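# Hang blue-ended bar on rack 4A, red-ended bar on 4B

## Task

Place the metal bar whose ends are blue onto the pair of rack arms marked 4A, and the metal bar whose ends are red onto the pair marked 4B; each label is found just above the arm it names. Both bars must stay in place after the robot lets go.

## Robot and tools

ROBOT. Two arms, left_arm and right_arm, each ending in a five-finger hand: right_arm has a right hand, left_arm a mirrored left hand. Base poses in the scene frame: left_arm (+0.019, +0.275, 0) m, quat_wxyz (+1.000, 0, 0, -0.022); right_arm (+0.021, -0.276, 0) m, quat_wxyz (+1.000, 0, 0, -0.010). A two-camera stand is fixed behind the arms. Loose objects may occasionally be nudged by the scene itself.

FRAMES. Scene frame: origin at table-top height midway between the nominal bases, +z up, +x out over the table, left_arm on the +y side (image left/right does not match). Fixed cameras and the table use the scene frame. Everything about a hand (reported position and quaternion, Hand target, offsets) uses that arm's own base frame. Printed poses may be wrong by a few cm, more at long reach.

HAND POINT. A point 0.05 m in front of the palm and 0.15 m from the wrist mounting face along the fingers. Its +z runs along the straight fingers, +y out of the palm, +x across the palm away from the thumb on the right hand and toward the thumb on the left hand. Straight fingers reach 0.06-0.07 m past the point along +z, with their centre lines 0.06 m behind it along -y. A wrist bracket on the little-finger side reaches 0.10 m across the palm and can strike things.

ROW OF 28 NUMBERS, each in [-1, 1], always both arms: left_arm dx, dy, dz, rx, ry, rz, then left hand little, ring, middle, index, thumb_bend, thumb_turn, force_limit, speed; then the same 14 for right_arm. The six pose numbers are an offset, not a pose: relative to that arm's Hand target when the action or move began, along its base axes, with 1.0 = 0.6 m or 180 degrees; rx, ry, rz form one rotation vector about the Hand target position. Repeating an offset moves further. All six zero re-requests the current Hand target. The six hand numbers are absolute motor targets: fingers -1 straight to +1 curled; thumb_bend -1 straight to +1 fully bent; thumb_turn -1 beside the palm to +1 opposite the fingers. force_limit maps -1..+1 to about 0..10 N at the fingertip (0..15 N for the two thumb motors). speed rises from near zero at -1 to full at +0.48 and stays full above; full speed crosses the whole travel in 0.49 s. There is no keep-as-is value: resend that hand's last executed eight numbers, or if none yet, its hand_measured plus hand_force_limit and hand_speed.

GRIPPING. With thumb_turn at +1, the hand holds objects roughly 0.035-0.065 m thick, handles down to about 0.025 m. For a soft grip close at speed -0.94 or below. To grip harder, raise force_limit and send a target more closed than hand_measured; to loosen, send one more open. A motor only starts when its target changes by at least 0.002.

TOOLS.
execute_actions(actions, cameras): actions is a list of actions; each is up to 15 rows of 1/30 s steps (0.5 s per action), a short one holding its last row. Every row in an action is an offset from the action's starting Hand target. An empty list returns images.
move(target, speed, blend, blocking, cameras): target is one row or a list of up to 15 rows, all offsets from the Hand targets at the move's start. speed in m/s, 0.002 to 4.3, default 0.25 (turns capped at twice that in rad/s), one value or one per target. blend in metres rounds corners; 0 stops at each target. Paths are straight, end together, last 0.5-10 s, and avoid nothing. blocking=false returns after about 0.5 s while it runs.
wait(seconds 0-10, cameras); stop(cameras) brakes a move; zoom_image(camera, region [x0, y0, x1, y1] pixels, at most 504x504) enlarges a recent image; show_instructions() shows the reference pages; finished_scene(scene=1) ends the scene for good.
Cameras: cam_high, cam_low, cam_left_wrist, cam_right_wrist, each 672x504.

RESULTS. Hand target is the last commanded pose after clipping (orientation is held within 40 degrees of the measured one). end_effector_position in metres. Hands often rest 1-3 cm (up to 5 cm) below target from friction and weight; a further action re-requests it, or send the gap as an offset. hand_measured, hand_stopped_by (moving, target, force, stalled, fault) and hand_load_n (positive pushes a finger open; near 0 after a lost grip) follow the hand-number order. A move adds a line: done, off_target, moving, held or fault, plus limits=paced (pose clipped) or limits=held. Joint torques, velocities and motor temperatures appear too; MOTOR HOT at 85 °C, and at 100 °C the arm drops for 30-60 s.

AVOID. Dropping bars or releasing them while moving, hard hits on the rack, table or stand, anything leaving the table, any contact between the two arms or one hand closing on the other, fast swings with a load, paths near an arm's own base, and long stretched or pushing postures that heat motors. A blocked arm keeps pressing; command its target back past the hand point to release.

Each tool is called after ">>>" as a command line: name --argument value for each argument, lists and objects as JSON in quotes; but a table of rows of numbers goes row by row, as --pt "numbers of a row", without its own name.

Reference images:

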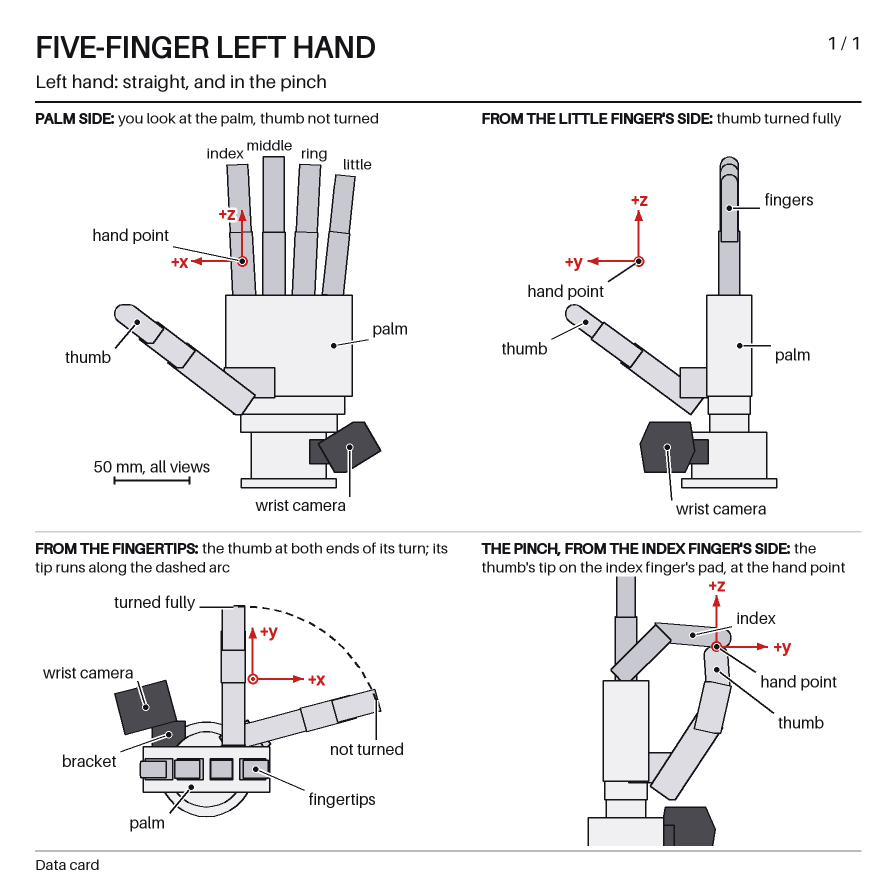

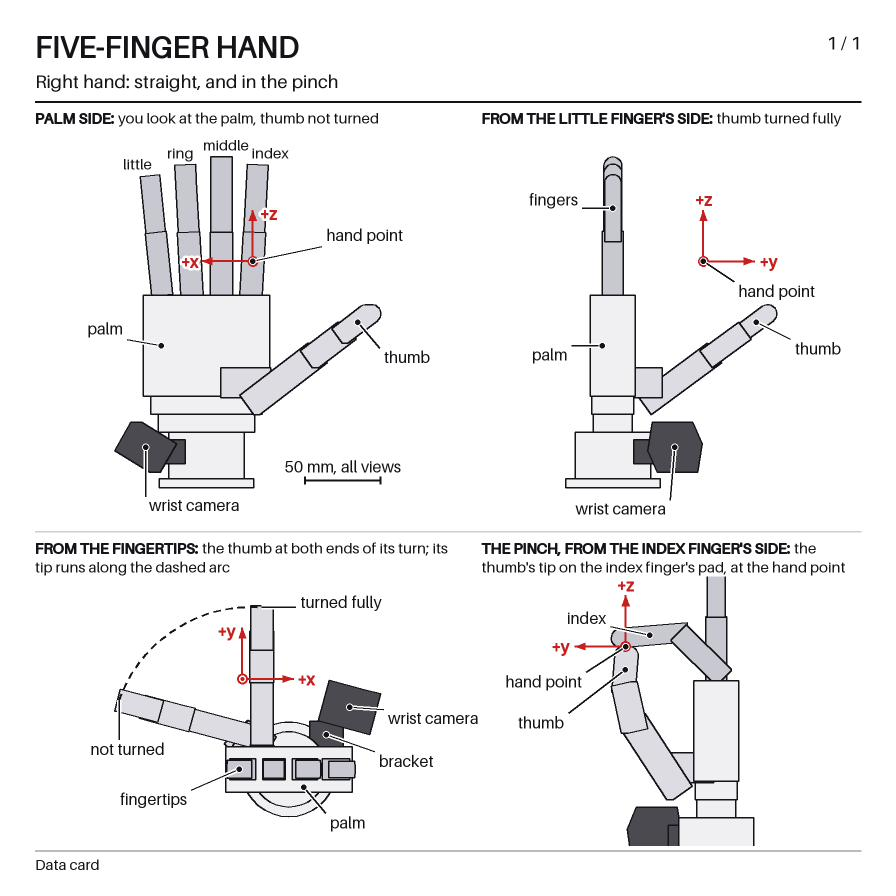

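## Session

>>> execute_actions --actions '[]'

Scene clock: 0.00 s.
left_arm: end_effector_position=(+0.4039, -0.0980, +0.3987) hand_measured=(-1.000, -1.000, -1.000, -1.000, -1.000, -1.000) hand_load_n=(+0.0, +0.0, +0.0, +0.0, +0.0, +0.0) hand_stopped_by=(target, target, target, target, target, target) hand_force_limit=0.00 hand_speed=-0.80 end_effector_quat_wxyz=(-0.036, +0.940, -0.041, +0.337) | right_arm: end_effector_position=(+0.3580, -0.0642, +0.2601) hand_measured=(-1.000, -1.000, -1.000, -1.000, -1.000, -1.000) hand_load_n=(+0.0, +0.0, +0.0, +0.0, +0.0, +0.0) hand_stopped_by=(target, target, target, target, target, target) hand_force_limit=0.00 hand_speed=-0.80 end_effector_quat_wxyz=(+0.078, +0.968, -0.235, +0.039)
Joint positions: left_arm=[-0.162 0.939 1.248 -1.201 -0.142 -1.594] | right_arm=[0.02 1.392 1.406 -1.55 0.171 -1.077]
Joint velocities: within noise
Joint torques (N m): no reading
Motor temperatures (°C): left_arm=[33 30 33 27 30 26] | right_arm=[31 28 28 28 28 27]
Heat: left arm: hottest waist 33 °C; right arm: hottest waist 31 °C.
Hand target: left_arm +0.4064, -0.0984, +0.4139; -0.035, +0.935, -0.040, +0.350 | right_arm +0.3646, -0.0641, +0.2687; +0.075, +0.967, -0.236, +0.051

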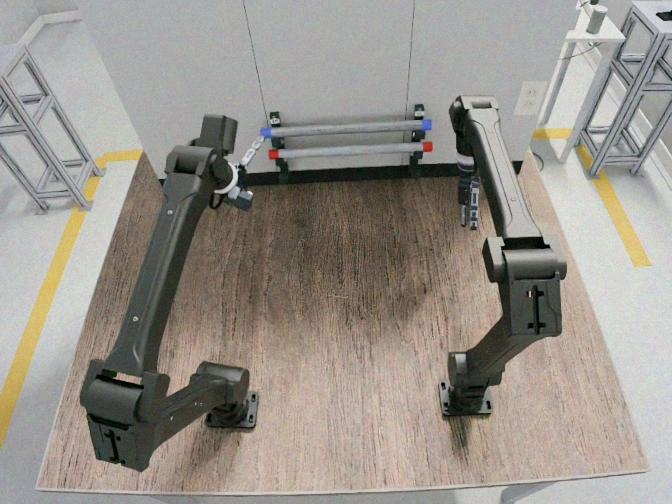

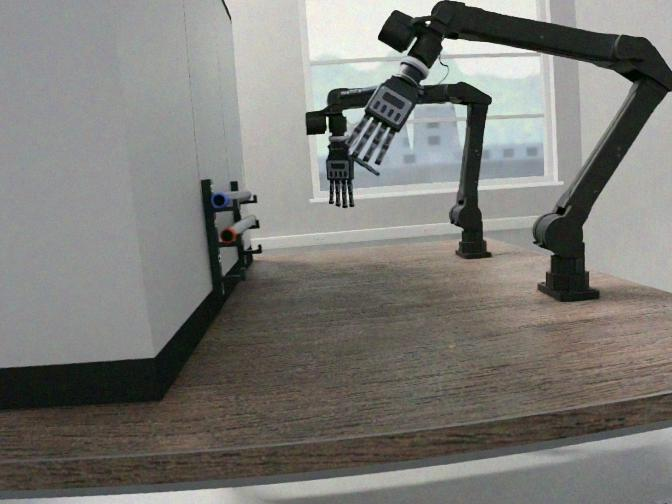

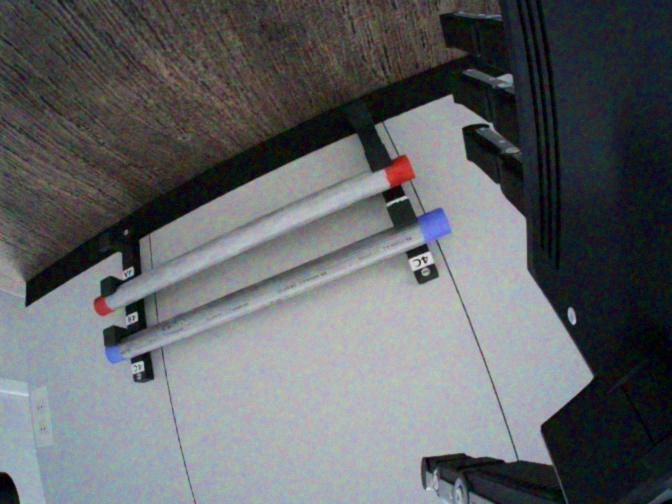

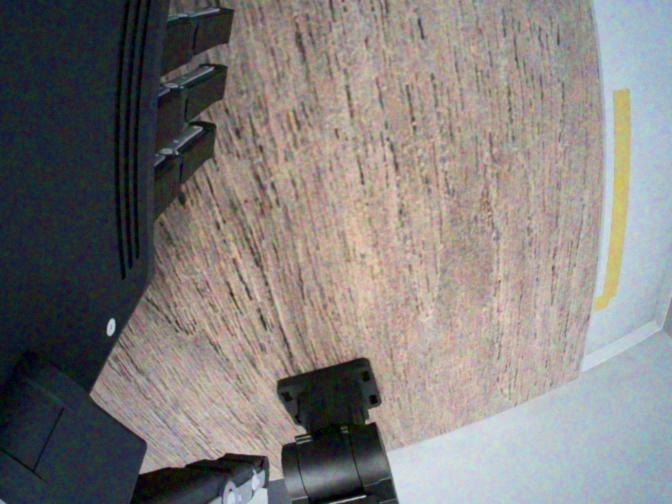

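>>> zoom_image --camera "cam_left_wrist" --region '[80, 220, 240, 400]'

>>> zoom_image --camera "cam_left_wrist" --region '[340, 90, 480, 300]'

>>> zoom_image --camera "cam_high" --region '[240, 80, 460, 200]'

>>> zoom_image --camera "cam_low" --region '[180, 160, 300, 310]'

Scaled by 2.800 from the camera's 672x504 image, which has a finer 960x720 frame.

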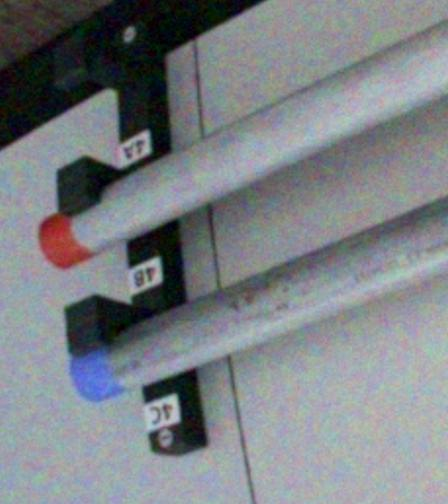

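Scaled by 2.400 from the camera's 672x504 image, which has a finer 960x720 frame.

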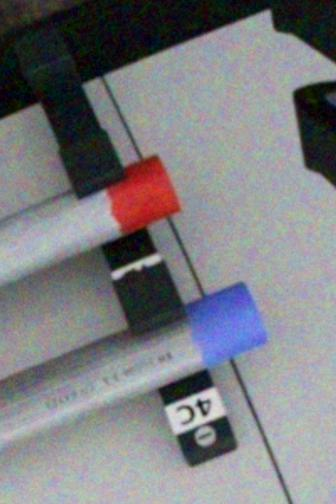

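Scaled by 2.291 from the camera's 672x504 image, which has a finer 960x720 frame.

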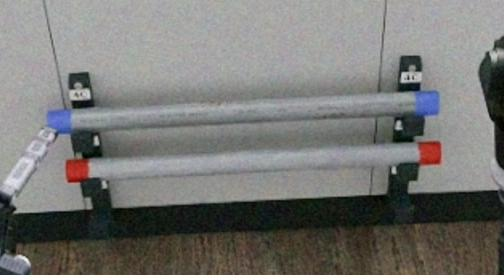

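Scaled by 3.360 from the camera's 672x504 image, which has a finer 960x720 frame.

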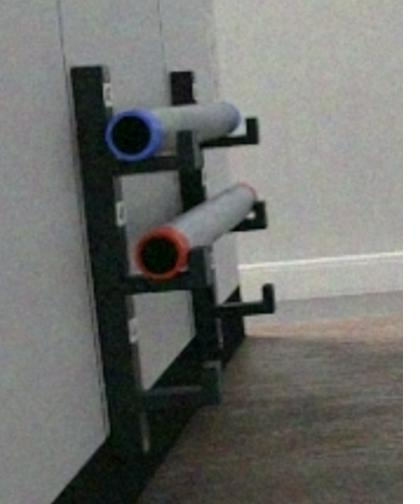

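>>> move --target '[-0.1, 0.3, 0, 0,0,0, -1,-1,-1,-1,-1,-1,0,-0.8, 0,-0.0,0.1, 0,0,0, -1,-1,-1,-1,-1,-1,0,-0.8]' --cameras '["all"]'

Scene clock: 38.37 s.
left_arm: end_effector_position=(+0.3474, +0.0775, +0.4060) hand_measured=(-1.000, -1.000, -1.000, -1.000, -1.000, -1.000) hand_load_n=(+0.0, +0.0, +0.0, +0.0, +0.0, +0.0) hand_stopped_by=(target, target, target, target, target, target) hand_force_limit=0.00 hand_speed=-0.80 end_effector_quat_wxyz=(-0.031, +0.936, -0.040, +0.349) | right_arm: end_effector_position=(+0.3531, -0.0643, +0.3061) hand_measured=(-1.000, -1.000, -1.000, -1.000, -1.000, -1.000) hand_load_n=(+0.0, +0.0, +0.0, +0.0, +0.0, +0.0) hand_stopped_by=(target, target, target, target, target, target) hand_force_limit=0.00 hand_speed=-0.80 end_effector_quat_wxyz=(+0.079, +0.968, -0.235, +0.036)
Joint positions: left_arm=[0.595 0.894 1.238 -1.277 0.35 -1.007] | right_arm=[0.02 1.392 1.526 -1.676 0.171 -1.077]
Joint torques (N m): left_arm=[2.26 -1.67 10.39 0.44 0.29 0.11] | right_arm=[-0.91 -11.11 12.85 -0.05 0.16 0.06]
Motor temperatures (°C): left_arm=[33 30 41 27 30 26] | right_arm=[31 29 36 28 28 27]
Heat: left arm: hottest elbow 41 °C; right arm: hottest elbow 36 °C.
Hand target: left_arm +0.3463, +0.0816, +0.4139; -0.034, +0.935, -0.040, +0.351 | right_arm +0.3647, -0.0641, +0.3288; +0.075, +0.967, -0.236, +0.052
Off the commanded pose: left_arm 0.009 m, 0 deg | right_arm 0.025 m, 2 deg.
joint sent to its limit (right arm) — joint 4 (wrist pitch), lower limit. The joint targets still meet the commanded pose.
move: off_target (right_arm)

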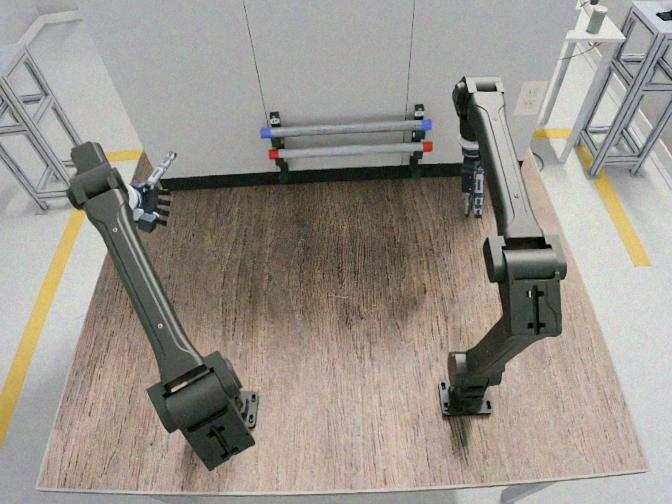

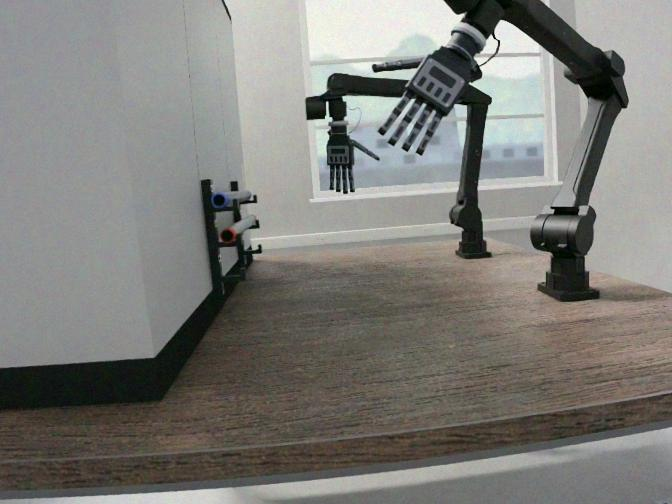

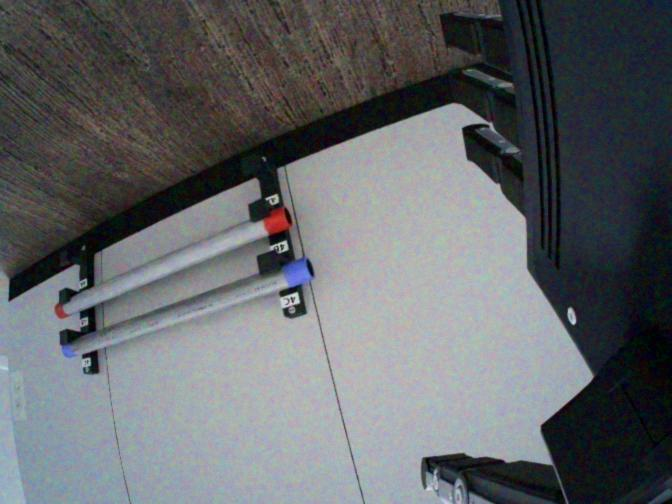

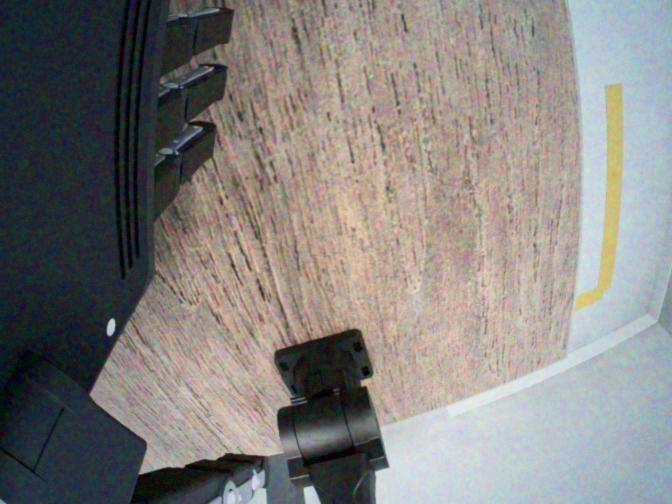

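>>> zoom_image --camera "cam_left_wrist" --region '[40, 140, 330, 390]'

>>> zoom_image --camera "cam_low" --region '[190, 170, 280, 310]'

Scaled by 1.738 from the camera's 672x504 image, which has a finer 960x720 frame.

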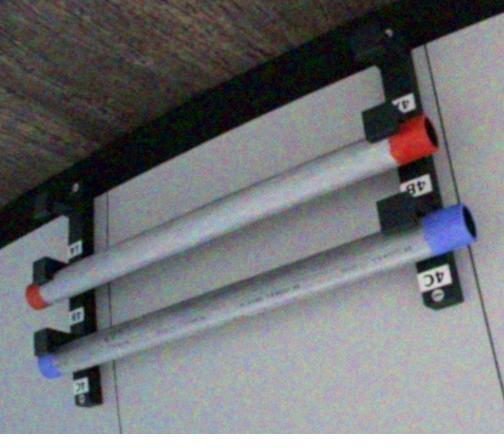

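Scaled by 3.600 from the camera's 672x504 image, which has a finer 960x720 frame.

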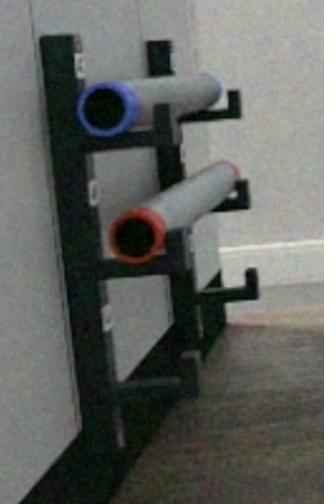

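>>> move --target '[0, 0, 0, 0,0,0, -1,-1,-1,-1,-1,-1,0,-0.8, 0.048,0.58,0.052, 0.318,-0.455,-0.224, -1,-1,-1,-1,-1,1,0,-0.5]' --cameras '["all"]'

Scene clock: 46.73 s.
left_arm: end_effector_position=(+0.3473, +0.0775, +0.4060) hand_measured=(-1.000, -1.000, -1.000, -1.000, -1.000, -1.000) hand_load_n=(+0.0, +0.0, +0.0, +0.0, +0.0, +0.0) hand_stopped_by=(target, target, target, target, target, target) hand_force_limit=0.00 hand_speed=-0.80 end_effector_quat_wxyz=(-0.031, +0.936, -0.041, +0.349) | right_arm: end_effector_position=(+0.3966, +0.2793, +0.3682) hand_measured=(-1.000, -1.000, -1.000, -1.000, -1.000, +1.000) hand_load_n=(+0.0, -0.5, +0.0, +0.0, +0.0, +0.0) hand_stopped_by=(target, target, target, target, target, target) hand_force_limit=0.00 hand_speed=-0.50 end_effector_quat_wxyz=(+0.503, -0.491, +0.507, -0.499)
Joint positions: left_arm=[0.595 0.894 1.238 -1.277 0.35 -1.006] | right_arm=[0.892 0.985 0.835 0.156 0.903 0.016]
Joint torques (N m): left_arm=[2.26 -1.79 10.36 0.46 0.3 0.1] | right_arm=[0.26 -6.07 8.64 2.29 0.02 -0.1]
Heat: left arm: hottest elbow 41 °C; right arm: hottest elbow 36 °C.
Hand target: left_arm +0.3463, +0.0816, +0.4139; -0.034, +0.935, -0.040, +0.351 | right_arm +0.3934, +0.2839, +0.3601; +0.501, -0.499, +0.500, -0.500
Off the commanded pose: left_arm 0.009 m, 0 deg | right_arm 0.010 m, 1 deg.
move: done

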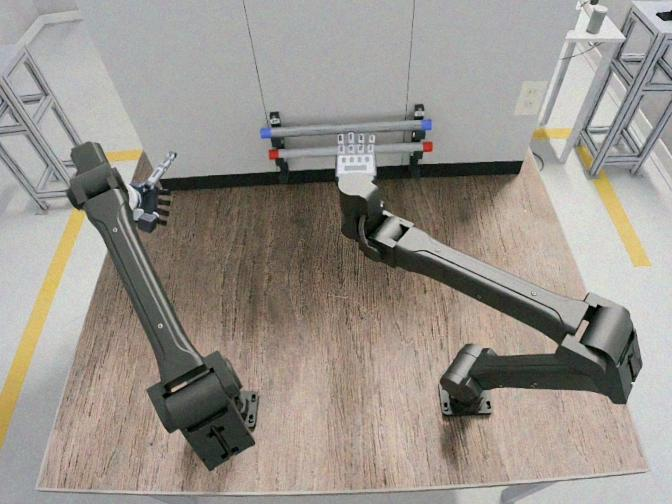

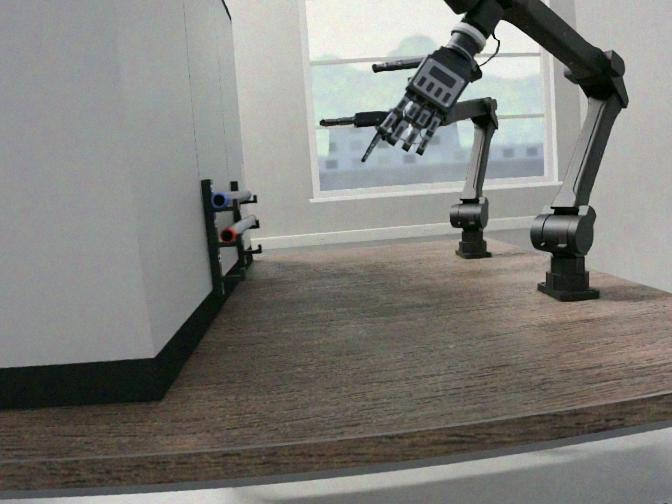

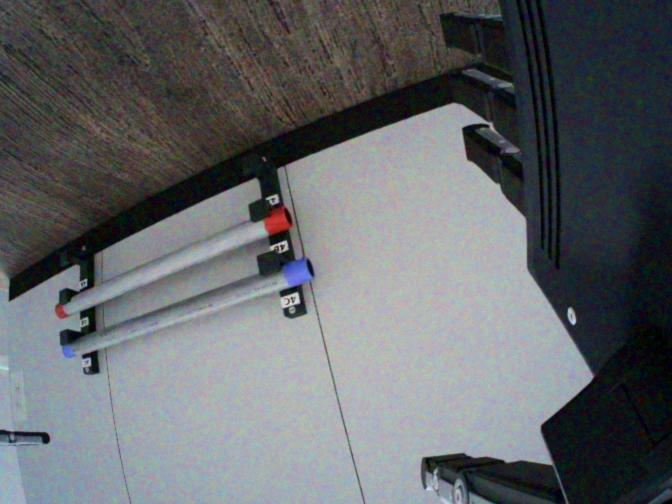

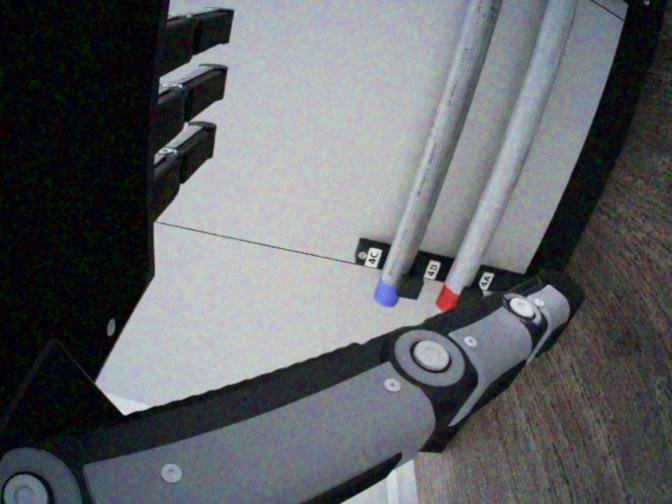

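>>> zoom_image --camera "cam_high" --region '[250, 90, 450, 240]'

>>> zoom_image --camera "cam_low" --region '[300, 60, 500, 210]'

>>> zoom_image --camera "cam_right_wrist" --region '[330, 0, 650, 330]'

Scaled by 2.520 from the camera's 672x504 image, which has a finer 960x720 frame.

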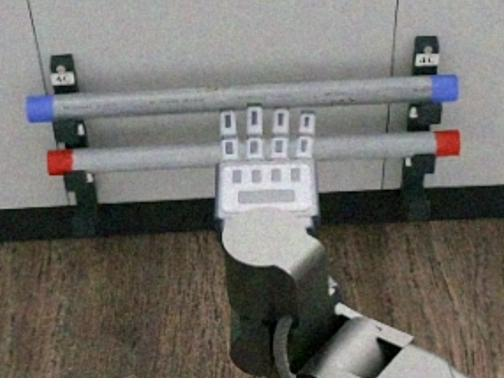

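Scaled by 2.520 from the camera's 672x504 image, which has a finer 960x720 frame.

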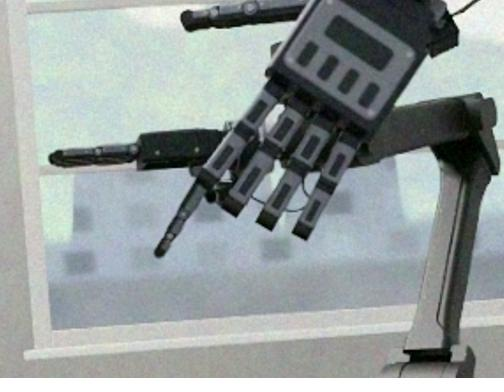

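Scaled by 1.527 from the camera's 672x504 image, which has a finer 960x720 frame.

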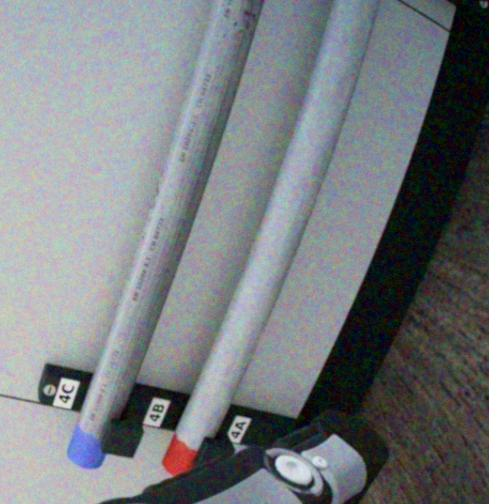

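>>> move --target '[0, 0, 0, 0,0,0, -1,-1,-1,-1,-1,-1,0,-0.8, 0.16667,0,0, 0,0,0, -1,-1,-1,-1,-1,1,0,-0.5]' --cameras '["all"]'

>>> zoom_image --camera "cam_high" --region '[250, 90, 450, 240]'

>>> zoom_image --camera "cam_low" --region '[190, 80, 390, 300]'

>>> zoom_image --camera "cam_right_wrist" --region '[330, 0, 650, 330]'

Scene clock: 57.23 s.
left_arm: end_effector_position=(+0.3473, +0.0775, +0.4060) hand_measured=(-1.000, -1.000, -1.000, -1.000, -1.000, -1.000) hand_load_n=(+0.0, +0.0, +0.0, +0.0, +0.0, +0.0) hand_stopped_by=(target, target, target, target, target, target) hand_force_limit=0.00 hand_speed=-0.80 end_effector_quat_wxyz=(-0.031, +0.936, -0.041, +0.349) | right_arm: end_effector_position=(+0.4764, +0.2786, +0.3190) hand_measured=(-1.000, -1.000, -1.000, -1.000, -1.000, +1.000) hand_load_n=(+0.0, +0.0, +0.0, +0.0, +0.0, +0.0) hand_stopped_by=(target, target, target, target, target, target) hand_force_limit=0.00 hand_speed=-0.50 end_effector_quat_wxyz=(-0.479, +0.524, -0.503, +0.493)
Joint positions: left_arm=[0.595 0.894 1.238 -1.277 0.35 -1.006] | right_arm=[0.717 1.177 0.885 0.219 0.709 0.012]
Joint torques (N m): left_arm=[2.32 -1.85 10.36 0.44 0.3 0.1] | right_arm=[-1.61 -8.29 14.12 2.45 -0.13 -0.06]
Heat: left arm: hottest elbow 41 °C; right arm: hottest elbow 36 °C.
Hand target: left_arm +0.3463, +0.0816, +0.4139; -0.034, +0.935, -0.040, +0.351 | right_arm +0.4935, +0.2839, +0.3601; -0.501, +0.499, -0.500, +0.500
Off the commanded pose: left_arm 0.009 m, 0 deg | right_arm 0.045 m, 4 deg.
move: off_target (right_arm)

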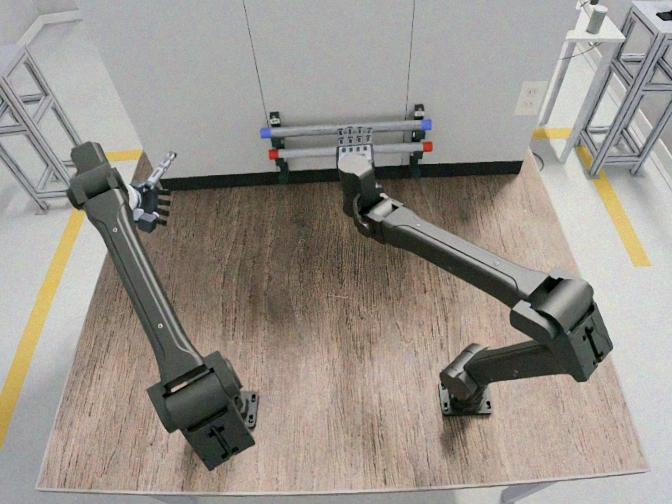

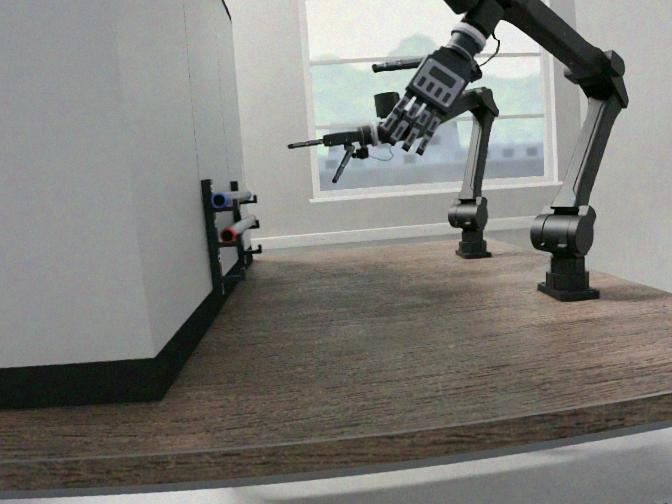

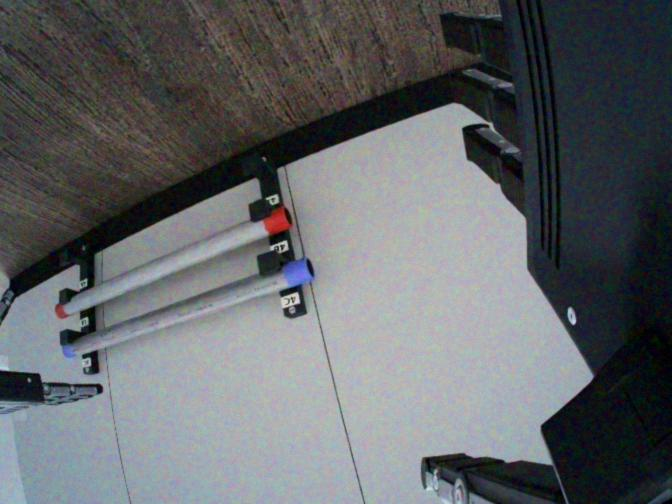

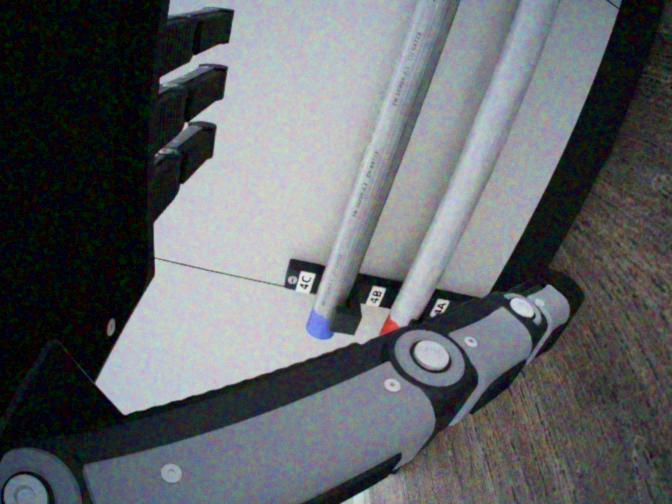

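Scaled by 2.520 from the camera's 672x504 image, which has a finer 960x720 frame.

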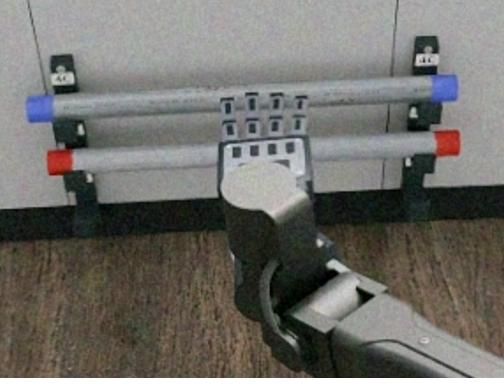

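Scaled by 2.291 from the camera's 672x504 image, which has a finer 960x720 frame.

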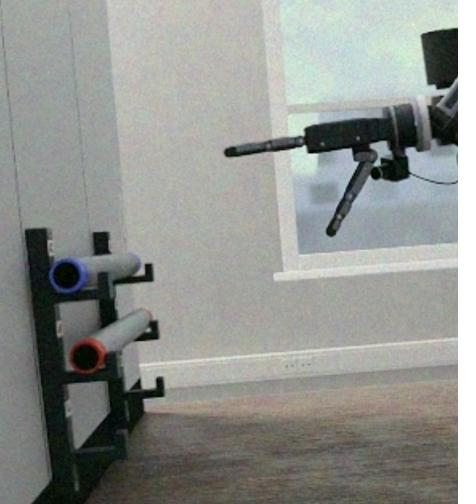

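Scaled by 1.527 from the camera's 672x504 image, which has a finer 960x720 frame.

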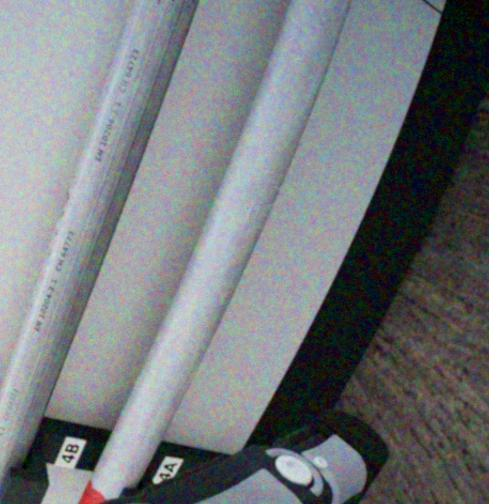

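>>> move --target '[0, 0, 0, 0,0,0, -1,-1,-1,-1,-1,-1,0,-0.8, 0.15,-0.02,0.05, 0,-0.0556,0, 0,0,0,0,-1,-1,0,-0.3]' --cameras '["all"]' --speed 0.15

>>> zoom_image --camera "cam_high" --region '[250, 90, 450, 240]'

>>> zoom_image --camera "cam_low" --region '[190, 80, 390, 300]'

Scene clock: 98.63 s.
left_arm: end_effector_position=(+0.3473, +0.0775, +0.4060) hand_measured=(-1.000, -1.000, -1.000, -1.000, -1.000, -1.000) hand_load_n=(+0.0, +0.0, +0.5, +0.0, +0.0, +0.0) hand_stopped_by=(target, target, target, target, target, target) hand_force_limit=0.00 hand_speed=-0.80 end_effector_quat_wxyz=(-0.031, +0.936, -0.041, +0.349) | right_arm: end_effector_position=(+0.5655, +0.2711, +0.3500) hand_measured=(+0.000, +0.000, +0.000, +0.000, -1.000, -1.000) hand_load_n=(+0.0, +0.0, +0.0, +0.0, +0.0, +0.0) hand_stopped_by=(target, target, target, target, target, target) hand_force_limit=0.00 hand_speed=-0.30 end_effector_quat_wxyz=(+0.526, -0.480, +0.461, -0.530)
Joint positions: left_arm=[0.595 0.894 1.238 -1.277 0.35 -1.006] | right_arm=[0.579 1.354 0.989 0.5 0.559 -0.096]
Joint torques (N m): left_arm=[2.32 -1.79 10.37 0.46 0.3 0.1] | right_arm=[-1.49 -10.52 14.09 2.69 -0.28 -0.07]
Motor temperatures (°C): left_arm=[33 30 42 26 31 26] | right_arm=[30 29 46 28 28 27]
Heat: left arm: hottest elbow 42 °C; right arm: hottest elbow 46 °C.
Hand target: left_arm +0.3463, +0.0816, +0.4139; -0.034, +0.935, -0.040, +0.351 | right_arm +0.5835, +0.2720, +0.3900; +0.542, -0.454, +0.454, -0.542
Off the commanded pose: left_arm 0.009 m, 0 deg | right_arm 0.044 m, 4 deg.
move: off_target (right_arm)

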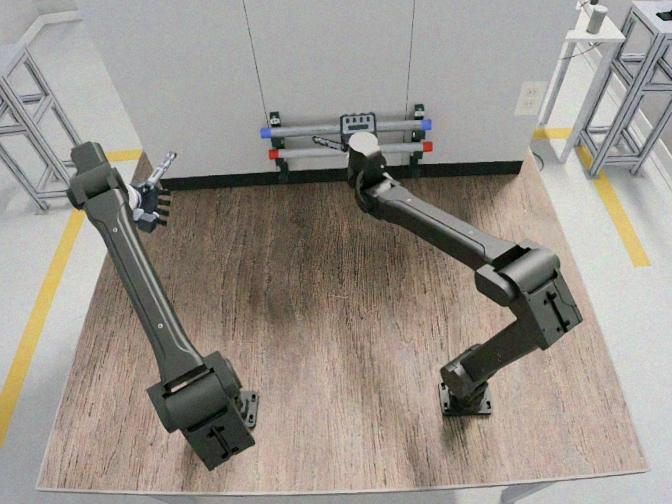

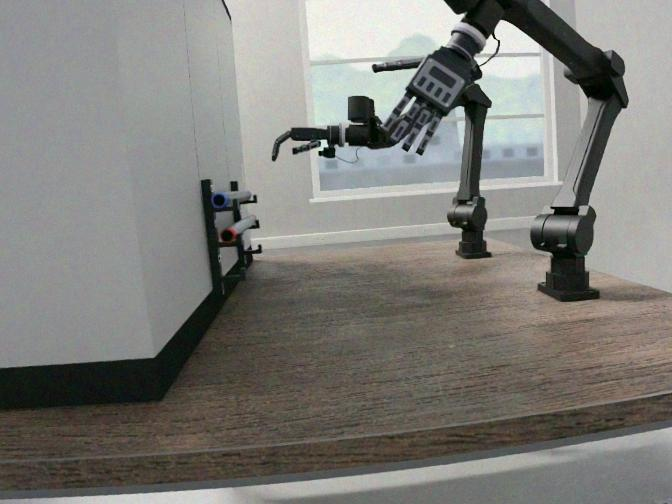

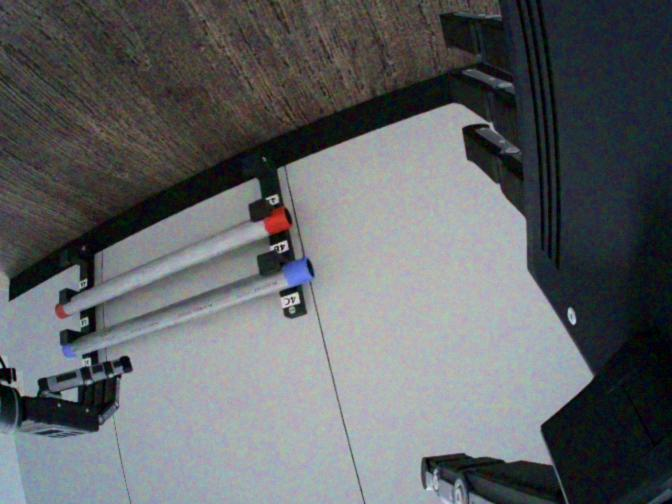

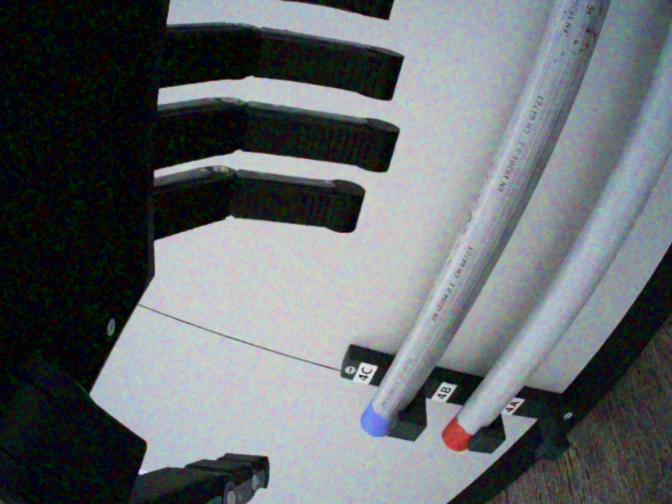

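Scaled by 2.520 from the camera's 672x504 image, which has a finer 960x720 frame.

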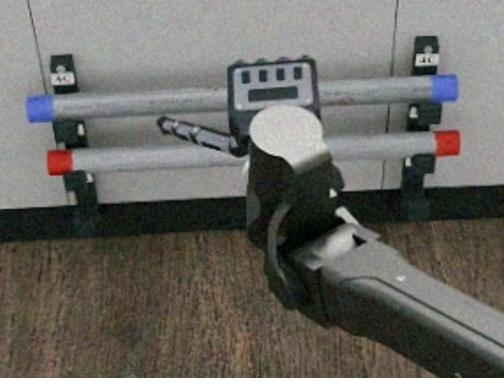

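Scaled by 2.291 from the camera's 672x504 image, which has a finer 960x720 frame.

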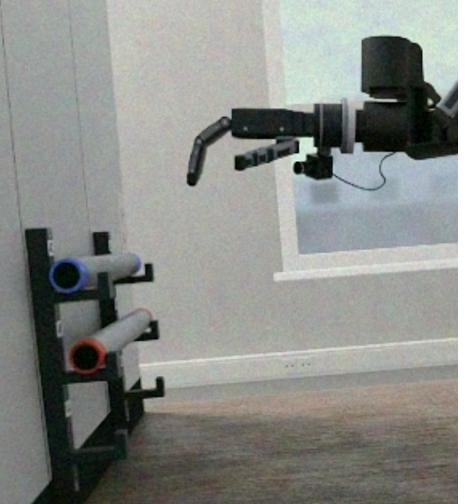

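>>> move --target '[0, 0, 0, 0,0,0, -1,-1,-1,-1,-1,-1,0,-0.8, 0.17,0,-0.07, 0,-0.015,0, 0,0,0,0,-1,-1,0,-0.3]' --cameras '["all"]' --speed 0.1

>>> zoom_image --camera "cam_high" --region '[250, 90, 450, 240]'

>>> zoom_image --camera "cam_low" --region '[190, 120, 330, 300]'

Scene clock: 106.37 s.
left_arm: end_effector_position=(+0.3473, +0.0775, +0.4060) hand_measured=(-1.000, -1.000, -1.000, -1.000, -1.000, -1.000) hand_load_n=(+0.0, +0.0, +0.0, +0.0, +0.0, +0.0) hand_stopped_by=(target, target, target, target, target, target) hand_force_limit=0.00 hand_speed=-0.80 end_effector_quat_wxyz=(-0.031, +0.936, -0.041, +0.349) | right_arm: end_effector_position=(+0.6664, +0.2730, +0.3100) hand_measured=(+0.000, +0.000, +0.000, +0.000, -1.000, -1.000) hand_load_n=(+0.0, +0.0, +0.0, -0.5, +0.0, +0.0) hand_stopped_by=(target, target, target, target, target, target) hand_force_limit=0.00 hand_speed=-0.30 end_effector_quat_wxyz=(+0.537, -0.467, +0.451, -0.539)
Joint positions: left_arm=[0.595 0.894 1.238 -1.277 0.35 -1.006] | right_arm=[0.477 1.632 1.148 0.66 0.456 -0.097]
Joint velocities: left_arm=[-0.015 0.005 -0.007 -0.017 0.154 -0.022] | right_arm=[within noise]
Joint torques (N m): left_arm=[2.32 -1.79 10.35 0.46 0.3 0.1] | right_arm=[-2.02 -15.27 13.53 2.67 -0.23 -0.01]
Heat: left arm: hottest elbow 43 °C; right arm: hottest elbow 45 °C.
Hand target: left_arm +0.3463, +0.0816, +0.4139; -0.034, +0.935, -0.040, +0.351 | right_arm +0.6854, +0.2720, +0.3478; +0.553, -0.441, +0.441, -0.553
Off the commanded pose: left_arm 0.009 m, 0 deg | right_arm 0.043 m, 4 deg.
move: off_target (right_arm)

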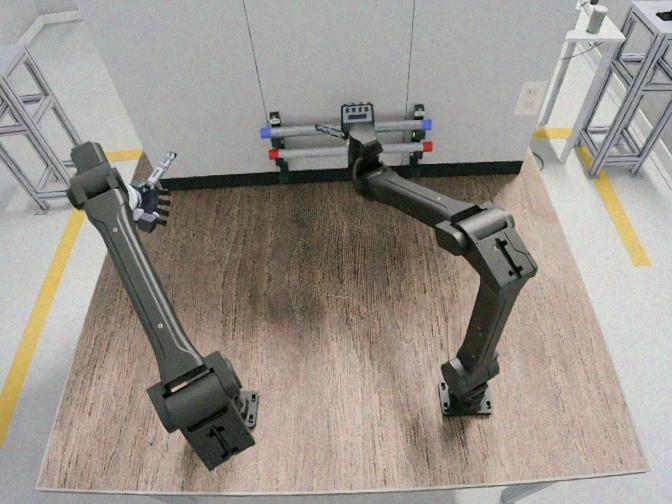

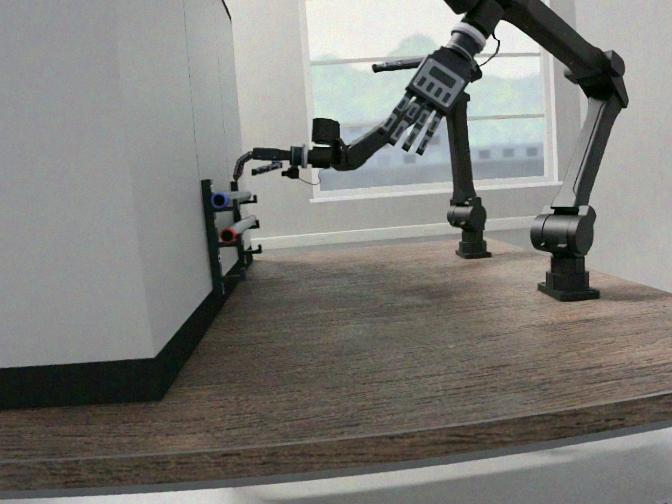

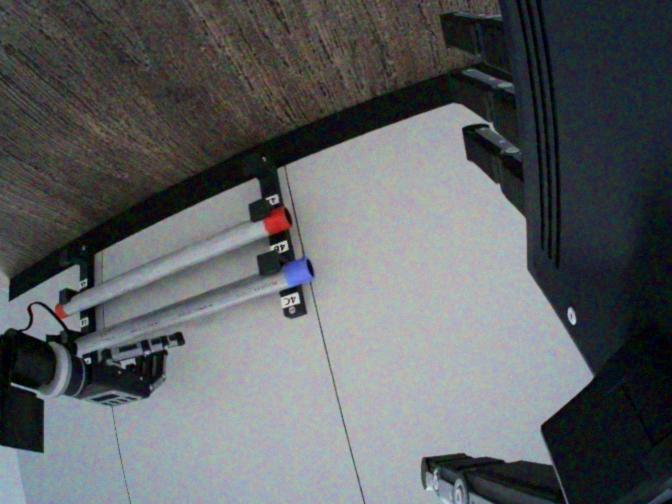

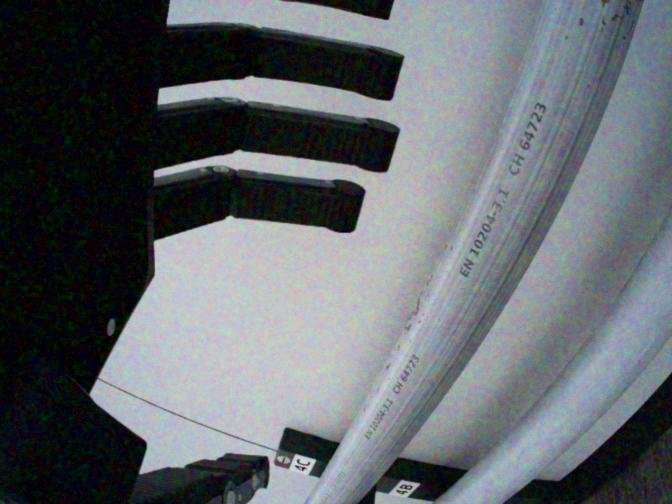

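Scaled by 2.520 from the camera's 672x504 image, which has a finer 960x720 frame.

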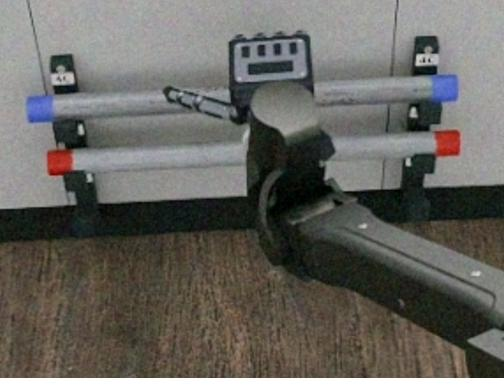

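Scaled by 2.800 from the camera's 672x504 image, which has a finer 960x720 frame.

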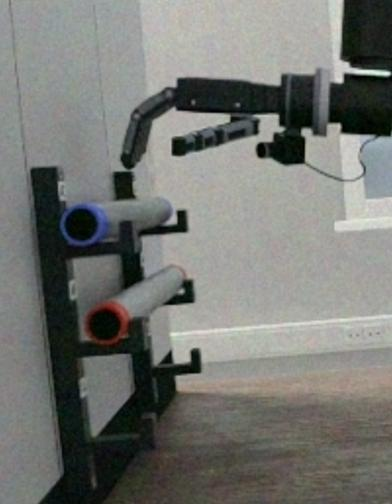

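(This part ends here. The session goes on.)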